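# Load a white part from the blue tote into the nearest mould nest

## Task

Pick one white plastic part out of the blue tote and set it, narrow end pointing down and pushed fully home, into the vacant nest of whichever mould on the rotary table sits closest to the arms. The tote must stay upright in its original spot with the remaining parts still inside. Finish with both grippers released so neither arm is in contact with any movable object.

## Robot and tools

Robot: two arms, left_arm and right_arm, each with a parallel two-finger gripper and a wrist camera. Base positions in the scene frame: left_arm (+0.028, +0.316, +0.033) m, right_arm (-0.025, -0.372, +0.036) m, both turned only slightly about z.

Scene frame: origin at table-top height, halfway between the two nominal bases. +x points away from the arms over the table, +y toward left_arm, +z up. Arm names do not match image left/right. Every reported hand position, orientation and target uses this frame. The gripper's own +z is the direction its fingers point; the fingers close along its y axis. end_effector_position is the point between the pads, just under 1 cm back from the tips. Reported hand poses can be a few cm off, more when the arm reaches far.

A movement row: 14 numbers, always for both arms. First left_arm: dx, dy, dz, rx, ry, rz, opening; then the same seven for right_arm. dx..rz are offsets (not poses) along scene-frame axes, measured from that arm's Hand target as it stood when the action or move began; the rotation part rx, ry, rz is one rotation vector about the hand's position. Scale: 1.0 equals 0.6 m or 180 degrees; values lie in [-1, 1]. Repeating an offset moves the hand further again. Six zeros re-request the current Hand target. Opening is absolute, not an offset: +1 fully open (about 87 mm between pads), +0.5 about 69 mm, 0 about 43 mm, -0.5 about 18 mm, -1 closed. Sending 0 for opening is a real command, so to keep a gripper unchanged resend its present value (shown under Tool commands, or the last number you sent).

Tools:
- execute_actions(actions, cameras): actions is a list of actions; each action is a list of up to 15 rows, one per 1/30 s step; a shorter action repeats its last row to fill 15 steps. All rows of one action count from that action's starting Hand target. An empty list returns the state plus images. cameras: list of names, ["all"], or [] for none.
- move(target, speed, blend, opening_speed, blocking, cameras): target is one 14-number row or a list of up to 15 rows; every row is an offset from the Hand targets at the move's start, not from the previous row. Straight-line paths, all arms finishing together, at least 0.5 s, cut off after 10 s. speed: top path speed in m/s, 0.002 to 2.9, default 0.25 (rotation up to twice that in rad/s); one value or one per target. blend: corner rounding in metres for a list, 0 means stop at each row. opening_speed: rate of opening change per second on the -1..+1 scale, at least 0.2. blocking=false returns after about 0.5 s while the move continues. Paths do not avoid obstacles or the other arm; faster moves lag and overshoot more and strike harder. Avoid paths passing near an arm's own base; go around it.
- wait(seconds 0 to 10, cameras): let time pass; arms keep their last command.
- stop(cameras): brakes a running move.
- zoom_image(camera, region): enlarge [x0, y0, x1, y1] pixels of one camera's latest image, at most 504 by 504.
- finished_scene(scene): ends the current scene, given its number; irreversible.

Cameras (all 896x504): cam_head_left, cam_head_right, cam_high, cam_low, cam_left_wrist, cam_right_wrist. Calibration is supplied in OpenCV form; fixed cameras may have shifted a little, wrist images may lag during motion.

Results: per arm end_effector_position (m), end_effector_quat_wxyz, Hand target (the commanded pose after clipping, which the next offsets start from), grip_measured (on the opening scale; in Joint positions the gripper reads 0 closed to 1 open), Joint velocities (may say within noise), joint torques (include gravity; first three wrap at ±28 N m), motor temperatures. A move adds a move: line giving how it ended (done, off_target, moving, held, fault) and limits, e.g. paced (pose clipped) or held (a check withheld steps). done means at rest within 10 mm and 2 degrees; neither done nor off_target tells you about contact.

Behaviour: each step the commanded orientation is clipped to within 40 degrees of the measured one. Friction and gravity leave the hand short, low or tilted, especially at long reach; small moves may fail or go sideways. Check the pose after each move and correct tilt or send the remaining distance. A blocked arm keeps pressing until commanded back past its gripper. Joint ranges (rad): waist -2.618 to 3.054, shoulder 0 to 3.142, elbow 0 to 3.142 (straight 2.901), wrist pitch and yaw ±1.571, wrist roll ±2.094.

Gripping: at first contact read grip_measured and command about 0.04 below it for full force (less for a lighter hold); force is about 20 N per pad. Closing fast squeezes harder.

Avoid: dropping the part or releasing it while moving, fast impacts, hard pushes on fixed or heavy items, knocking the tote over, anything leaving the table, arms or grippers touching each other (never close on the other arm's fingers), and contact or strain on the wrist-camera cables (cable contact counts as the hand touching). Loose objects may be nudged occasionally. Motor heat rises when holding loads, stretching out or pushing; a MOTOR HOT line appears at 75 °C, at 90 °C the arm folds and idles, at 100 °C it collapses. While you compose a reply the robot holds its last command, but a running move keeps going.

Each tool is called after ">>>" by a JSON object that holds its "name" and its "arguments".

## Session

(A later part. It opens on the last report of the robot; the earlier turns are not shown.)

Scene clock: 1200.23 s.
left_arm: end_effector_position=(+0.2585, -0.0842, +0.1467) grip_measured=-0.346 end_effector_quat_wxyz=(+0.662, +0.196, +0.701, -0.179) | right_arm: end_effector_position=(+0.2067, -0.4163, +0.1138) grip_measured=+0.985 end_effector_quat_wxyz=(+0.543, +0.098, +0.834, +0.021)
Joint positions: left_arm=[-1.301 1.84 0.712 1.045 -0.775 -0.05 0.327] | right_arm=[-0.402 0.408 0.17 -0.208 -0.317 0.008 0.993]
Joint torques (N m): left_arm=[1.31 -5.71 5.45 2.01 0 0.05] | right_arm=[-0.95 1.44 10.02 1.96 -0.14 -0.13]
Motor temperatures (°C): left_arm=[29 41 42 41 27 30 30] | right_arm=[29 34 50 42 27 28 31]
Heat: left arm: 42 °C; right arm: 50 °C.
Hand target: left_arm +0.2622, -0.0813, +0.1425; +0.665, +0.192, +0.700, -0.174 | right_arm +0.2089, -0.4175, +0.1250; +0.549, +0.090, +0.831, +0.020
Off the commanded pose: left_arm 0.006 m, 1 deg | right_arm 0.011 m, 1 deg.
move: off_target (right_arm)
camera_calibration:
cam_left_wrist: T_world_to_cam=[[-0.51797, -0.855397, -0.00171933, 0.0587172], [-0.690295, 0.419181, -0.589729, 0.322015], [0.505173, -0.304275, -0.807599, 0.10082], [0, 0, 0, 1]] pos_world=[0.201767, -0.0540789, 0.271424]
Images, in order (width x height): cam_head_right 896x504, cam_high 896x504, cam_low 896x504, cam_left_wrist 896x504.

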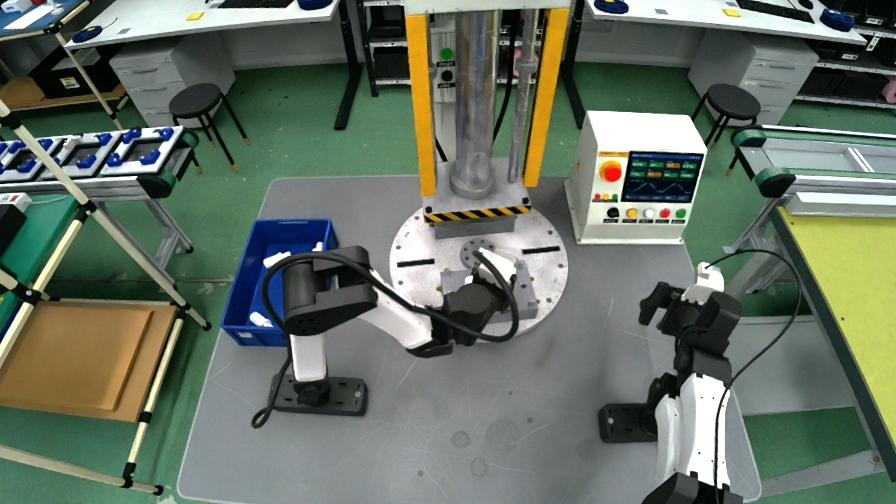

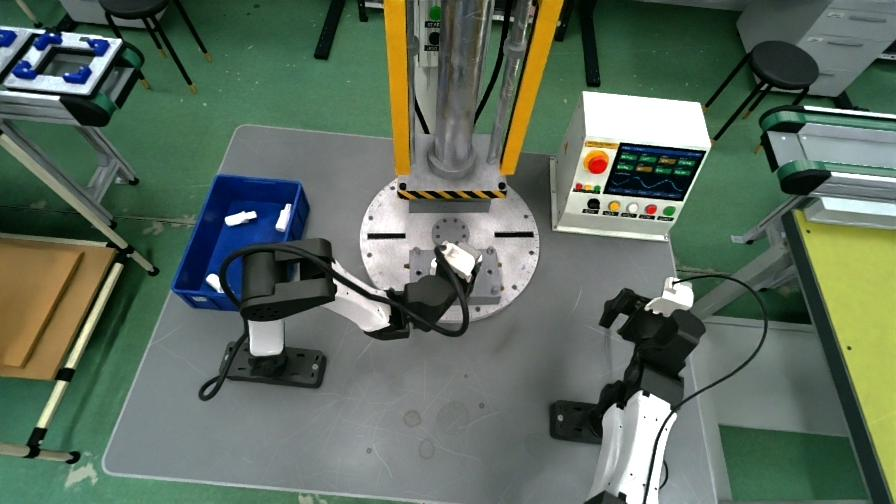

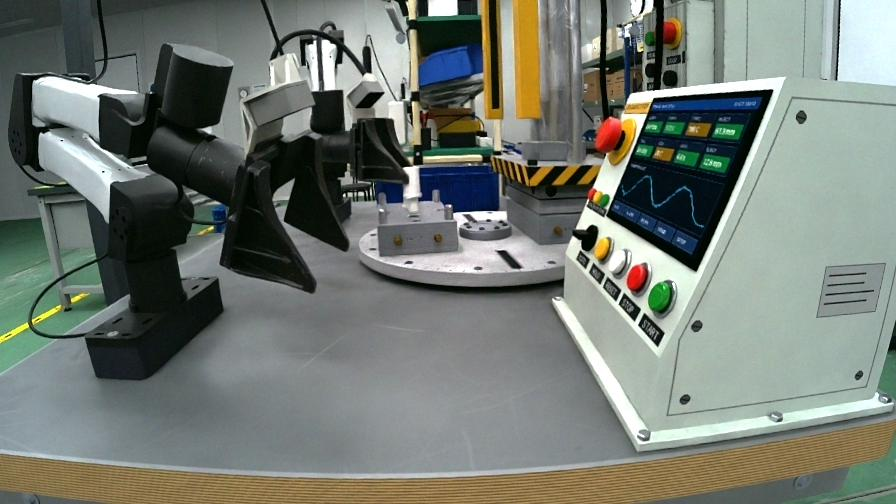

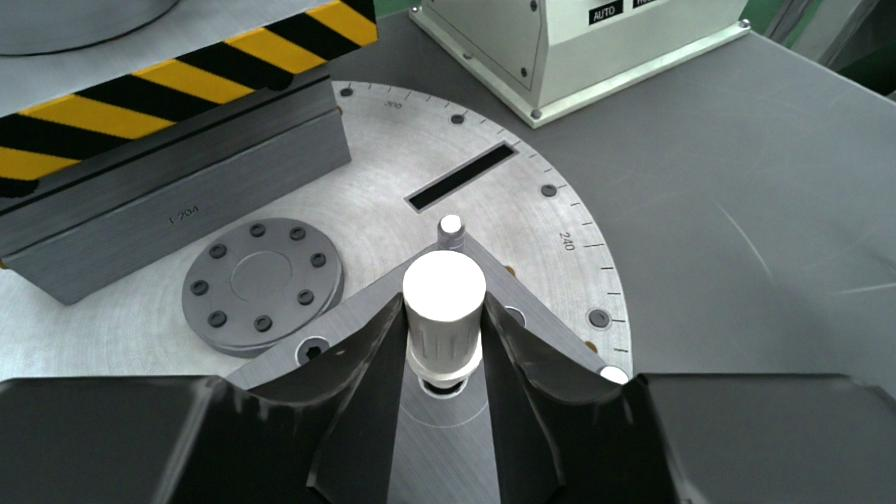

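>>> {"name": "move", "arguments": {"target": [0.0023, 0, -0.0212, 0, 0, 0, -0.5, 0, 0, 0, 0, 0, 0, 1], "cameras": ["cam_left_wrist", "cam_low"], "speed": 0.04}}

>>> {"name": "zoom_image", "arguments": {"camera": "cam_low", "region": [340, 130, 460, 230]}}

>>> {"name": "zoom_image", "arguments": {"camera": "cam_left_wrist", "region": [350, 240, 560, 504]}}

Scene clock: 1220.57 s.
left_arm: end_effector_position=(+0.2603, -0.0842, +0.1341) grip_measured=-0.346 end_effector_quat_wxyz=(+0.662, +0.196, +0.702, -0.177) | right_arm: end_effector_position=(+0.2067, -0.4163, +0.1138) grip_measured=+0.985 end_effector_quat_wxyz=(+0.543, +0.098, +0.834, +0.021)
Joint positions: left_arm=[-1.297 1.888 0.704 1.098 -0.775 -0.049 0.327] | right_arm=[-0.402 0.408 0.17 -0.208 -0.317 0.008 0.993]
Joint torques (N m): left_arm=[1.36 -5.81 4.92 2.03 0.03 0.05] | right_arm=[-0.9 1.25 9.92 1.97 -0.15 -0.12]
Heat: left arm: 42 °C; right arm: 51 °C.
Hand target: left_arm +0.2637, -0.0812, +0.1297; +0.665, +0.192, +0.700, -0.174 | right_arm +0.2089, -0.4175, +0.1250; +0.549, +0.090, +0.831, +0.020
Off the commanded pose: left_arm 0.006 m, 1 deg | right_arm 0.011 m, 1 deg.
move: off_target (right_arm)
camera_calibration:
cam_left_wrist: T_world_to_cam=[[-0.514734, -0.857341, -0.00400295, 0.0590002], [-0.692037, 0.418235, -0.588357, 0.315905], [0.506096, -0.300077, -0.808592, 0.0899284], [0, 0, 0, 1]] pos_world=[0.203475, -0.0545541, 0.258817]
Images, in order (width x height): cam_low 896x504, cam_left_wrist 896x504.

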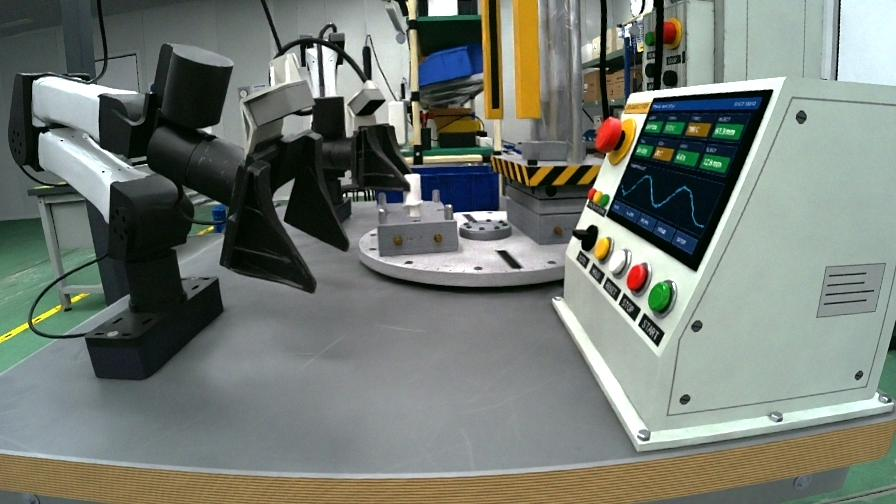

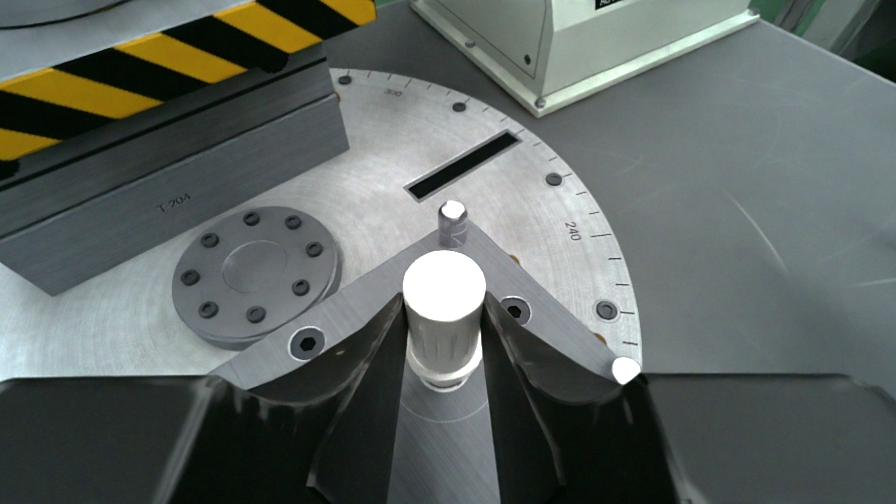

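Scaled by 4.200 from the camera's 896x504 image, which has a finer 1280x720 frame.

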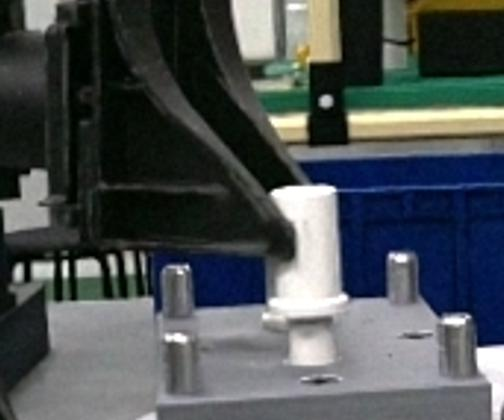

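Scaled by 1.909 from the camera's 896x504 image, which has a finer 1280x720 frame.

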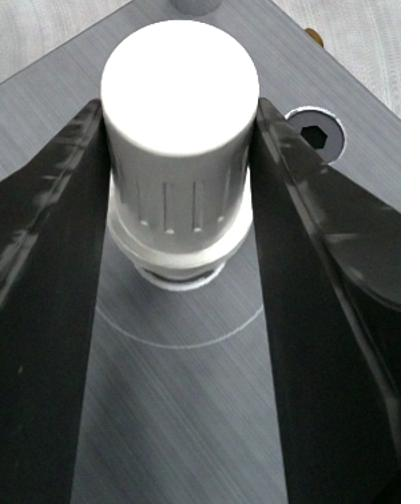

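>>> {"name": "move", "arguments": {"target": [0, 0, -0.0167, 0, 0, 0, -0.5, 0, 0, 0, 0, 0, 0, 1], "cameras": ["cam_left_wrist", "cam_low"], "speed": 0.04}}

>>> {"name": "zoom_image", "arguments": {"camera": "cam_low", "region": [340, 130, 460, 230]}}

>>> {"name": "zoom_image", "arguments": {"camera": "cam_left_wrist", "region": [350, 240, 560, 504]}}

Scene clock: 1228.53 s.
left_arm: end_effector_position=(+0.2603, -0.0843, +0.1235) grip_measured=-0.346 end_effector_quat_wxyz=(+0.661, +0.197, +0.702, -0.176) | right_arm: end_effector_position=(+0.2067, -0.4163, +0.1138) grip_measured=+0.985 end_effector_quat_wxyz=(+0.543, +0.098, +0.834, +0.021)
Joint positions: left_arm=[-1.297 1.927 0.698 1.14 -0.775 -0.049 0.327] | right_arm=[-0.402 0.408 0.17 -0.208 -0.317 0.008 0.993]
Joint torques (N m): left_arm=[1.35 -5.89 4.67 2.11 0.04 0.05] | right_arm=[-0.91 1.24 9.98 1.97 -0.14 -0.14]
Heat: left arm: 42 °C; right arm: 51 °C.
Hand target: left_arm +0.2637, -0.0812, +0.1197; +0.665, +0.192, +0.700, -0.174 | right_arm +0.2089, -0.4175, +0.1250; +0.549, +0.090, +0.831, +0.020
Off the commanded pose: left_arm 0.006 m, 1 deg | right_arm 0.011 m, 1 deg.
move: off_target (right_arm)
camera_calibration:
cam_left_wrist: T_world_to_cam=[[-0.514778, -0.857299, -0.00644055, 0.059174], [-0.692518, 0.420238, -0.58636, 0.309933], [0.505393, -0.297385, -0.810025, 0.0819634], [0, 0, 0, 1]] pos_world=[0.203672, -0.0551409, 0.248506]
Images, in order (width x height): cam_low 896x504, cam_left_wrist 896x504.

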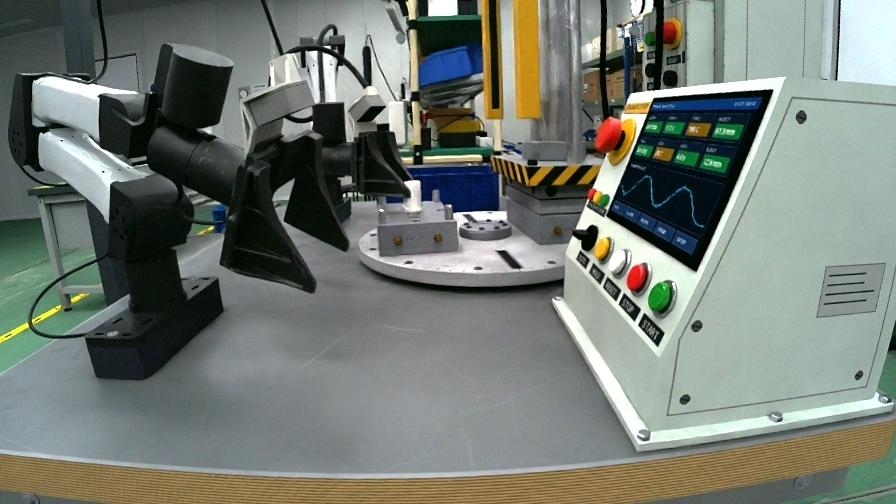

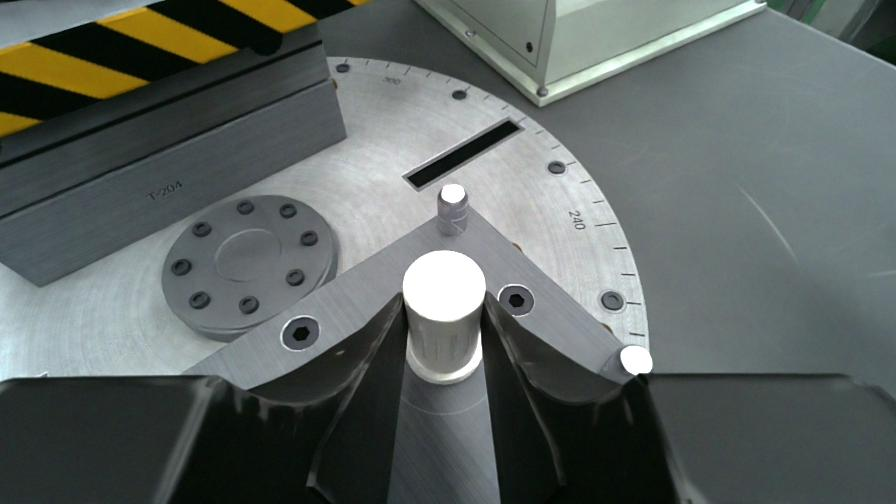

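Scaled by 4.200 from the camera's 896x504 image, which has a finer 1280x720 frame.

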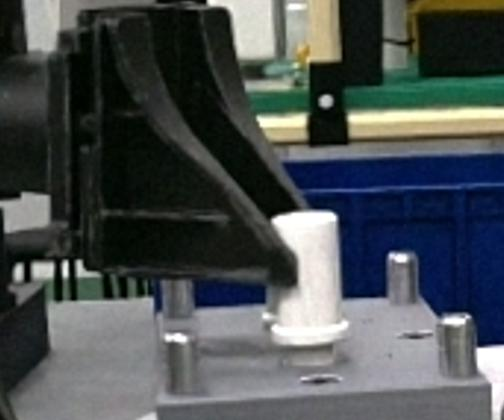

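Scaled by 1.909 from the camera's 896x504 image, which has a finer 1280x720 frame.

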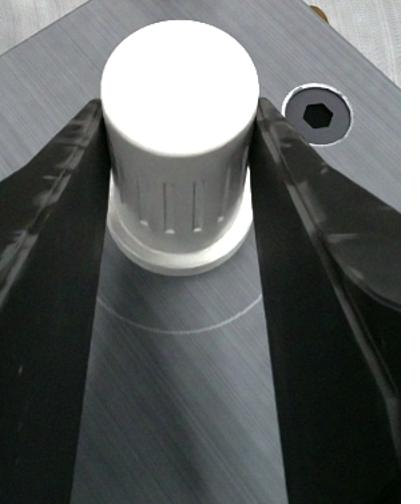

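>>> {"name": "move", "arguments": {"target": [0, 0, -0.0217, 0, 0, 0, -0.5, 0, 0, 0, 0, 0, 0, 1], "cameras": ["cam_left_wrist", "cam_low"], "speed": 0.03}}

>>> {"name": "zoom_image", "arguments": {"camera": "cam_low", "region": [340, 130, 460, 230]}}

>>> {"name": "zoom_image", "arguments": {"camera": "cam_left_wrist", "region": [350, 240, 560, 504]}}

Scene clock: 1236.87 s.
left_arm: end_effector_position=(+0.2606, -0.0849, +0.1144) grip_measured=-0.346 end_effector_quat_wxyz=(+0.664, +0.193, +0.700, -0.179) | right_arm: end_effector_position=(+0.2067, -0.4163, +0.1138) grip_measured=+0.985 end_effector_quat_wxyz=(+0.543, +0.098, +0.834, +0.021)
Joint positions: left_arm=[-1.297 1.973 0.691 1.205 -0.775 -0.048 0.327] | right_arm=[-0.402 0.408 0.17 -0.208 -0.317 0.008 0.993]
Joint torques (N m): left_arm=[1.39 -5.49 4.48 2.02 0.04 0.04] | right_arm=[-0.95 1.37 10.03 1.96 -0.15 -0.12]
Heat: left arm: 42 °C; right arm: 51 °C.
Hand target: left_arm +0.2637, -0.0813, +0.1066; +0.665, +0.192, +0.700, -0.174 | right_arm +0.2089, -0.4175, +0.1250; +0.549, +0.090, +0.831, +0.020
Off the commanded pose: left_arm 0.009 m, 1 deg | right_arm 0.011 m, 1 deg.
move: off_target (right_arm)
camera_calibration:
cam_left_wrist: T_world_to_cam=[[-0.51444, -0.857526, 0.000769744, 0.057813], [-0.690281, 0.413575, -0.59369, 0.304687], [0.508786, -0.305949, -0.804694, 0.072078], [0, 0, 0, 1]] pos_world=[0.203389, -0.0543826, 0.238846]
Images, in order (width x height): cam_low 896x504, cam_left_wrist 896x504.

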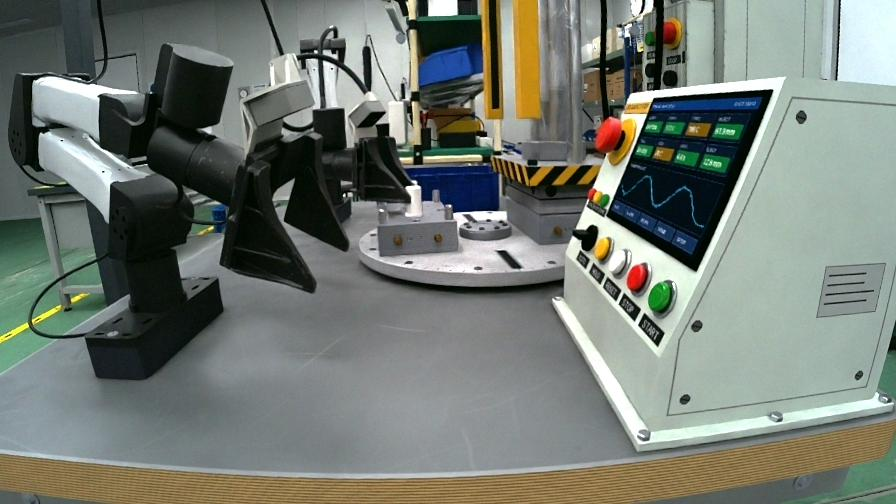

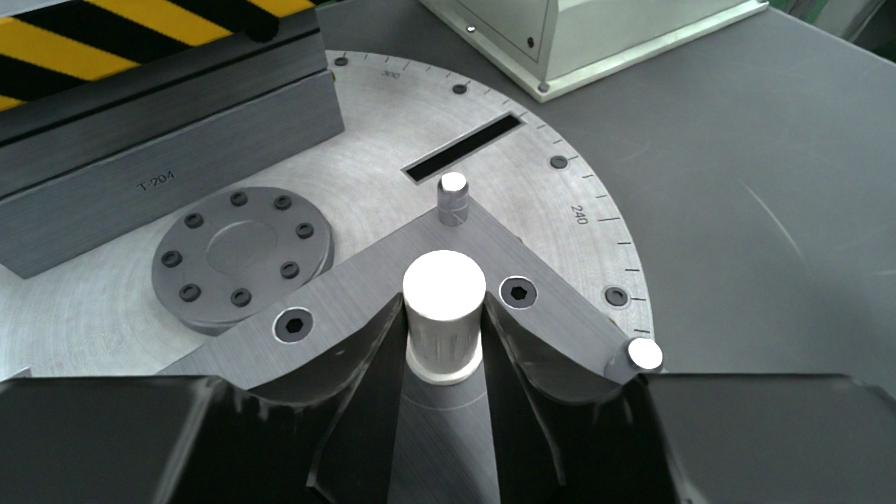

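Scaled by 4.200 from the camera's 896x504 image, which has a finer 1280x720 frame.

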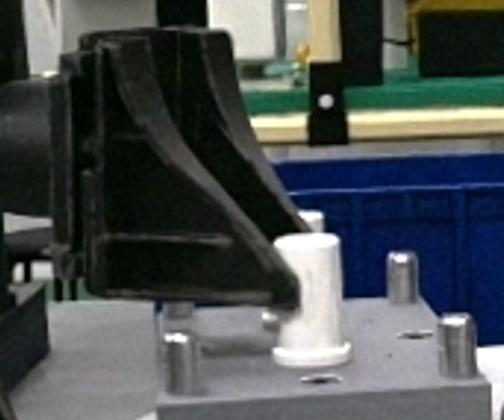

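Scaled by 1.909 from the camera's 896x504 image, which has a finer 1280x720 frame.

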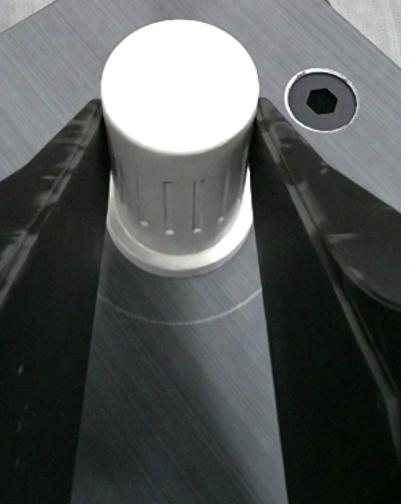

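>>> {"name": "move", "arguments": {"target": [0, 0, -0.0067, 0, 0, 0, -0.5, 0, 0, 0, 0, 0, 0, 1], "cameras": ["cam_left_wrist", "cam_low"], "speed": 0.03}}

>>> {"name": "zoom_image", "arguments": {"camera": "cam_low", "region": [340, 130, 460, 230]}}

Scene clock: 1246.13 s.
left_arm: end_effector_position=(+0.2610, -0.0846, +0.1141) grip_measured=-0.346 end_effector_quat_wxyz=(+0.667, +0.189, +0.698, -0.181) | right_arm: end_effector_position=(+0.2067, -0.4163, +0.1138) grip_measured=+0.985 end_effector_quat_wxyz=(+0.543, +0.098, +0.834, +0.021)
Joint positions: left_arm=[-1.297 1.985 0.688 1.233 -0.779 -0.046 0.327] | right_arm=[-0.402 0.408 0.17 -0.208 -0.317 0.008 0.993]
Joint torques (N m): left_arm=[1.36 -5.08 4.46 1.91 0.09 0.03] | right_arm=[-0.96 1.32 10.03 1.96 -0.14 -0.12]
Heat: left arm: 42 °C; right arm: 52 °C.
Hand target: left_arm +0.2637, -0.0812, +0.1026; +0.665, +0.192, +0.700, -0.174 | right_arm +0.2089, -0.4175, +0.1250; +0.549, +0.090, +0.831, +0.020
Off the commanded pose: left_arm 0.012 m, 1 deg | right_arm 0.011 m, 1 deg.
move: off_target (left_arm, right_arm)
camera_calibration:
cam_left_wrist: T_world_to_cam=[[-0.511283, -0.859376, 0.00794093, 0.0564884], [-0.688984, 0.40435, -0.6015, 0.30443], [0.513703, -0.313008, -0.798834, 0.0691304], [0, 0, 0, 1]] pos_world=[0.203116, -0.0529132, 0.23789]
Images, in order (width x height): cam_low 896x504, cam_left_wrist 896x504.

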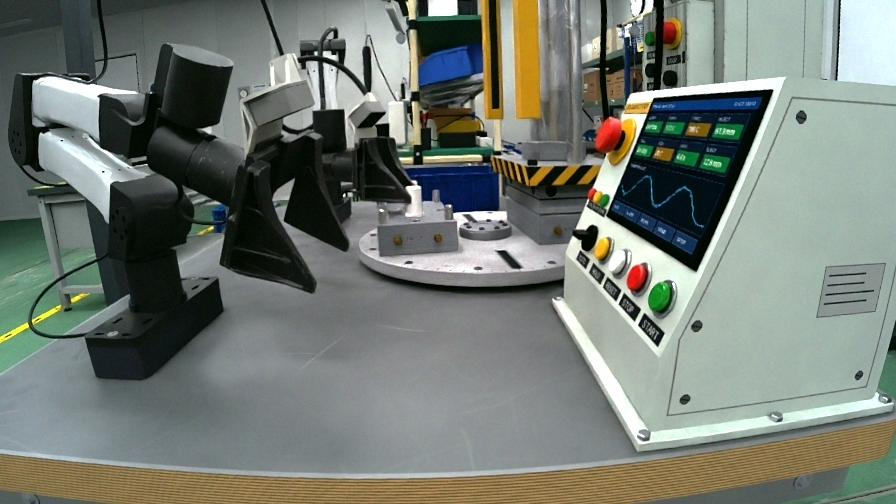

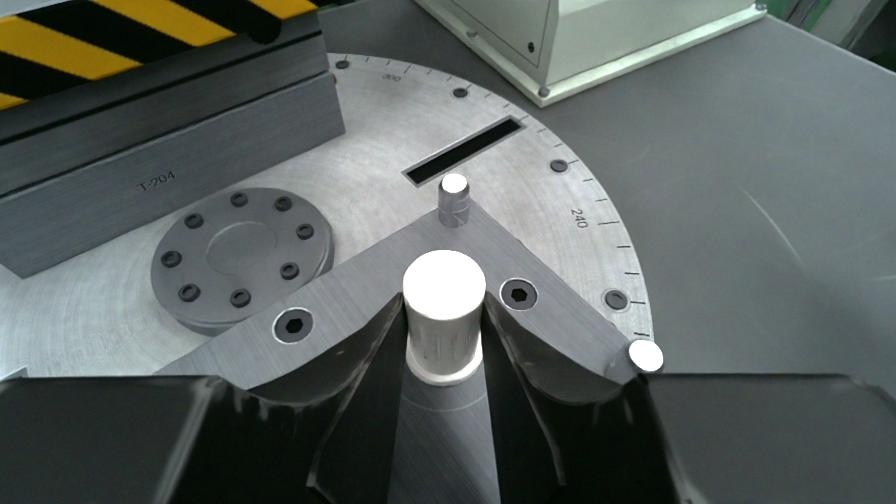

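Scaled by 4.200 from the camera's 896x504 image, which has a finer 1280x720 frame.

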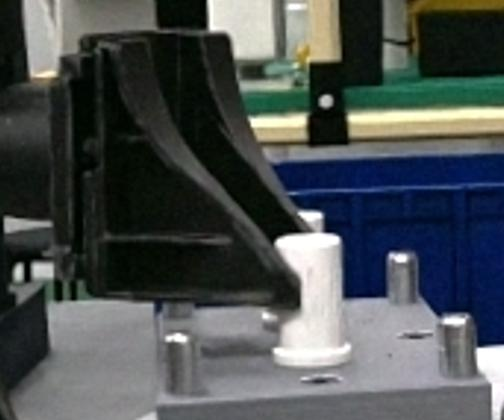

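>>> {"name": "move", "arguments": {"target": [[0, 0, 0.0107, 0, 0, 0, -0.5, 0, 0, 0, 0, 0, 0, 1], [0, 0, 0.0107, 0, 0, 0, 0.1, 0, 0, 0, 0, 0, 0, 1]], "cameras": ["cam_left_wrist", "cam_low"], "speed": 0.03, "opening_speed": 0.5}}

>>> {"name": "zoom_image", "arguments": {"camera": "cam_low", "region": [340, 130, 460, 230]}}

>>> {"name": "zoom_image", "arguments": {"camera": "cam_left_wrist", "region": [350, 240, 560, 504]}}

Scene clock: 1256.10 s.
left_arm: end_effector_position=(+0.2609, -0.0842, +0.1129) grip_measured=+0.100 end_effector_quat_wxyz=(+0.666, +0.191, +0.699, -0.179) | right_arm: end_effector_position=(+0.2067, -0.4163, +0.1138) grip_measured=+0.985 end_effector_quat_wxyz=(+0.543, +0.098, +0.834, +0.021)
Joint positions: left_arm=[-1.297 1.985 0.688 1.227 -0.779 -0.046 0.55] | right_arm=[-0.402 0.408 0.17 -0.208 -0.317 0.008 0.993]
Joint torques (N m): left_arm=[1.37 -6.9 4.78 1.72 0.08 0.03] | right_arm=[-1.02 1.29 10.03 1.99 -0.13 -0.13]
Heat: left arm: 42 °C; right arm: 52 °C.
Hand target: left_arm +0.2637, -0.0812, +0.1090; +0.665, +0.192, +0.700, -0.174 | right_arm +0.2089, -0.4175, +0.1250; +0.549, +0.090, +0.831, +0.020
Off the commanded pose: left_arm 0.006 m, 1 deg | right_arm 0.011 m, 1 deg.
move: off_target (right_arm)
camera_calibration:
cam_left_wrist: T_world_to_cam=[[-0.511333, -0.859375, 0.00369162, 0.0572366], [-0.689888, 0.407918, -0.598044, 0.303649], [0.512438, -0.308346, -0.801455, 0.0693561], [0, 0, 0, 1]] pos_world=[0.20321, -0.0532904, 0.23697]
Images, in order (width x height): cam_low 896x504, cam_left_wrist 896x504.

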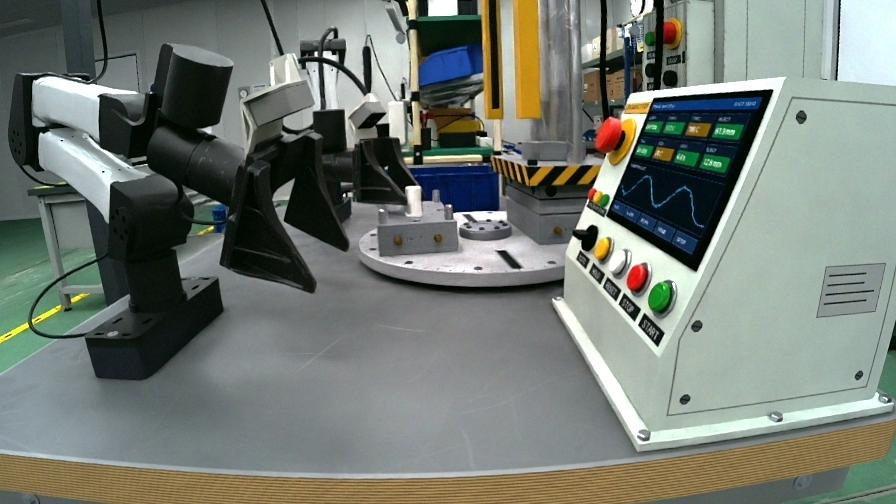

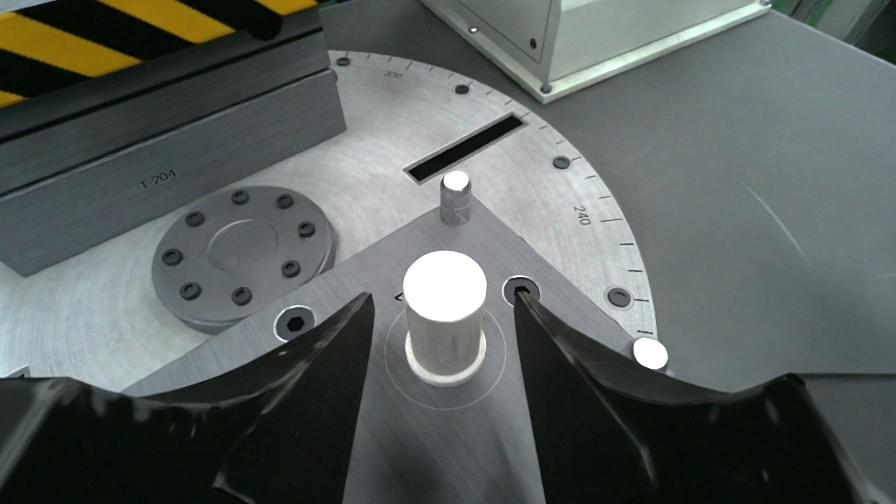

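Scaled by 4.200 from the camera's 896x504 image, which has a finer 1280x720 frame.

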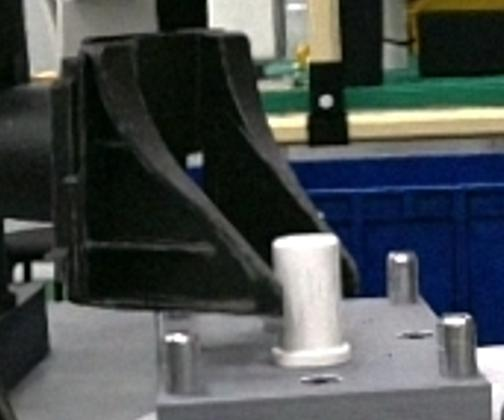

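Scaled by 1.909 from the camera's 896x504 image, which has a finer 1280x720 frame.

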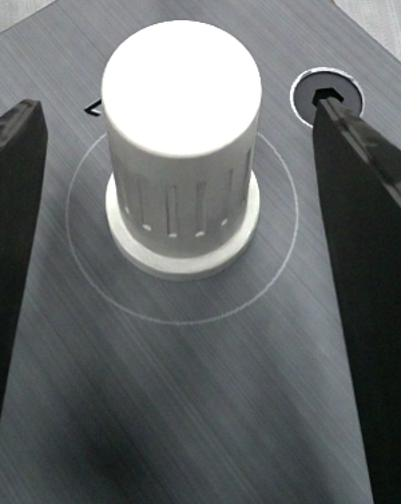

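>>> {"name": "move", "arguments": {"target": [[0, 0, 0.12, 0, 0, 0, 0.1, 0, 0, 0, 0, 0, 0, 1], [-0.1, 0.08, 0.2, 0, 0, 0, 0.1, 0, 0, 0, 0, 0, 0, 1]], "cameras": ["cam_head_right", "cam_high", "cam_low", "cam_left_wrist"], "speed": [0.1, 0.2], "blend": [0.02, 0]}}

>>> {"name": "zoom_image", "arguments": {"camera": "cam_low", "region": [340, 130, 460, 230]}}

>>> {"name": "zoom_image", "arguments": {"camera": "cam_high", "region": [360, 180, 560, 330]}}

Scene clock: 1264.77 s.
left_arm: end_effector_position=(+0.2057, -0.0366, +0.2274) grip_measured=+0.100 end_effector_quat_wxyz=(+0.665, +0.199, +0.699, -0.170) | right_arm: end_effector_position=(+0.2067, -0.4163, +0.1138) grip_measured=+0.985 end_effector_quat_wxyz=(+0.543, +0.098, +0.834, +0.021)
Joint positions: left_arm=[-1.453 1.391 0.655 0.64 -0.936 -0.05 0.55] | right_arm=[-0.402 0.408 0.17 -0.208 -0.317 0.008 0.993]
Joint torques (N m): left_arm=[0.14 -5.98 6.84 1.56 -0.08 -0.14] | right_arm=[-0.94 1.21 10.04 2 -0.14 -0.13]
Heat: left arm: 41 °C; right arm: 52 °C.
Hand target: left_arm +0.2036, -0.0333, +0.2291; +0.665, +0.192, +0.700, -0.174 | right_arm +0.2089, -0.4175, +0.1250; +0.549, +0.090, +0.831, +0.020
Off the commanded pose: left_arm 0.004 m, 1 deg | right_arm 0.011 m, 1 deg.
move: off_target (right_arm)
camera_calibration:
cam_left_wrist: T_world_to_cam=[[-0.510913, -0.8594, -0.0200086, 0.0748432], [-0.686624, 0.421981, -0.592013, 0.313122], [0.517219, -0.288729, -0.80568, 0.204752], [0, 0, 0, 1]] pos_world=[0.147334, -0.00869359, 0.351834]
Images, in order (width x height): cam_head_right 896x504, cam_high 896x504, cam_low 896x504, cam_left_wrist 896x504.

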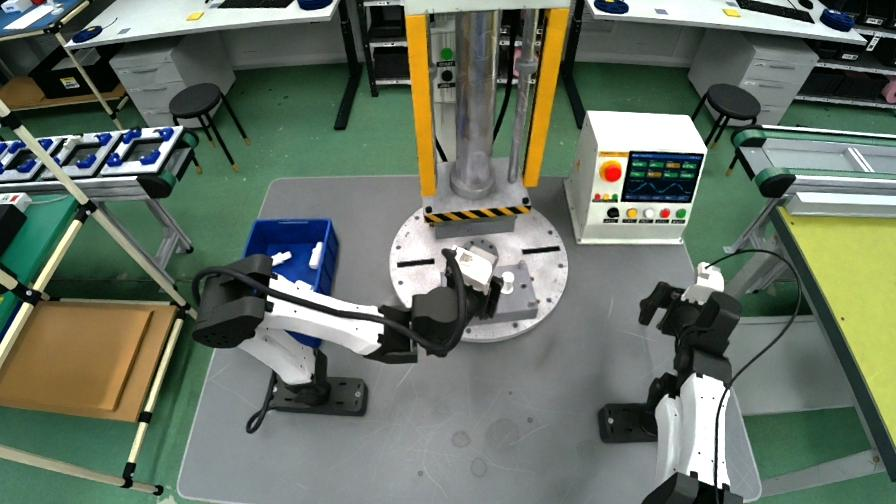

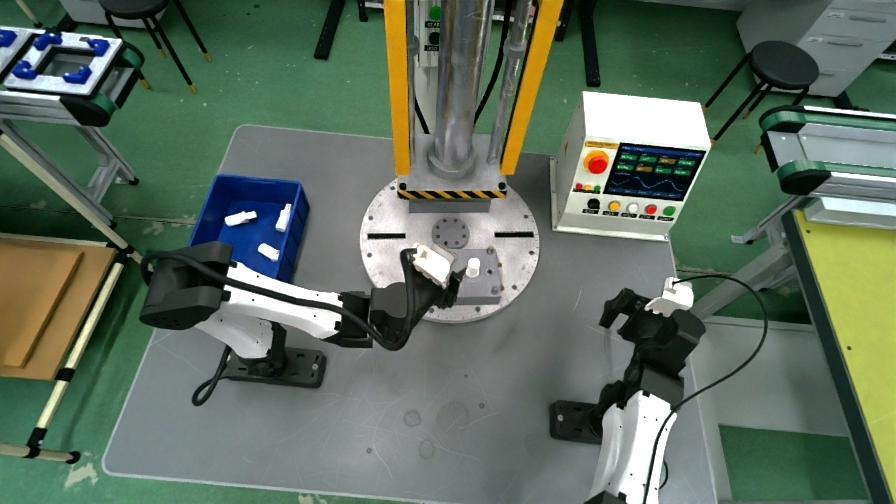

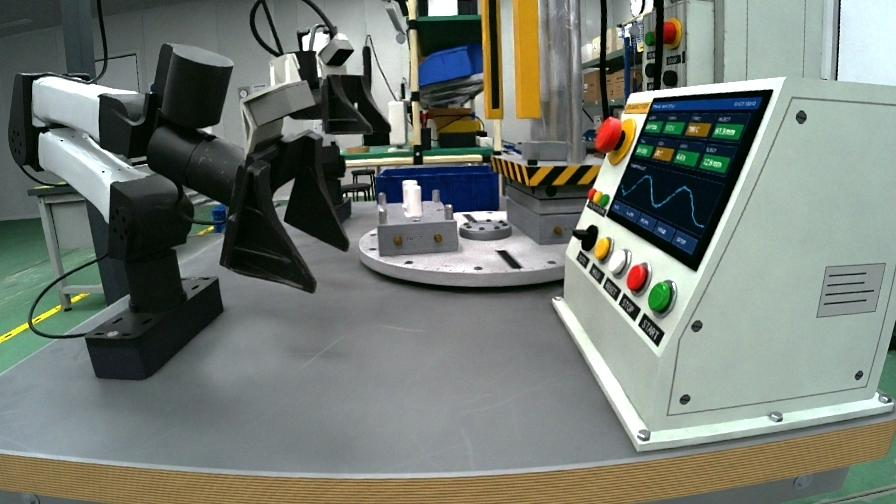

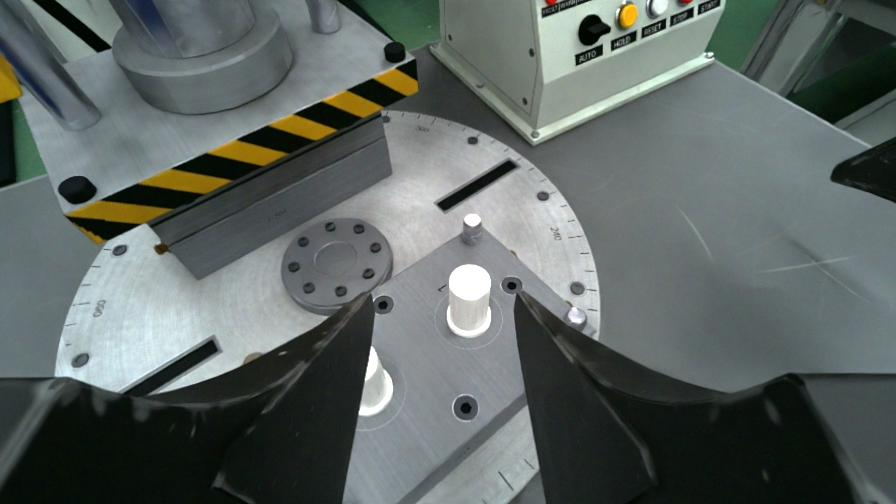

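Scaled by 4.200 from the camera's 896x504 image, which has a finer 1280x720 frame.

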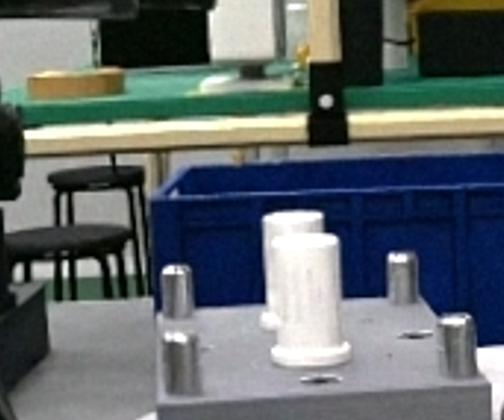

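Scaled by 2.520 from the camera's 896x504 image, which has a finer 1280x720 frame.

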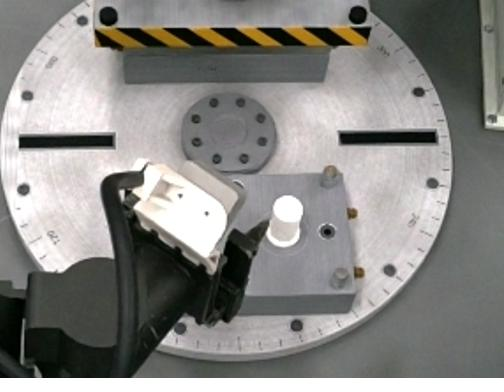

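>>> {"name": "finished_scene", "arguments": {"scene": 1}}

The scene is finished: the task was done.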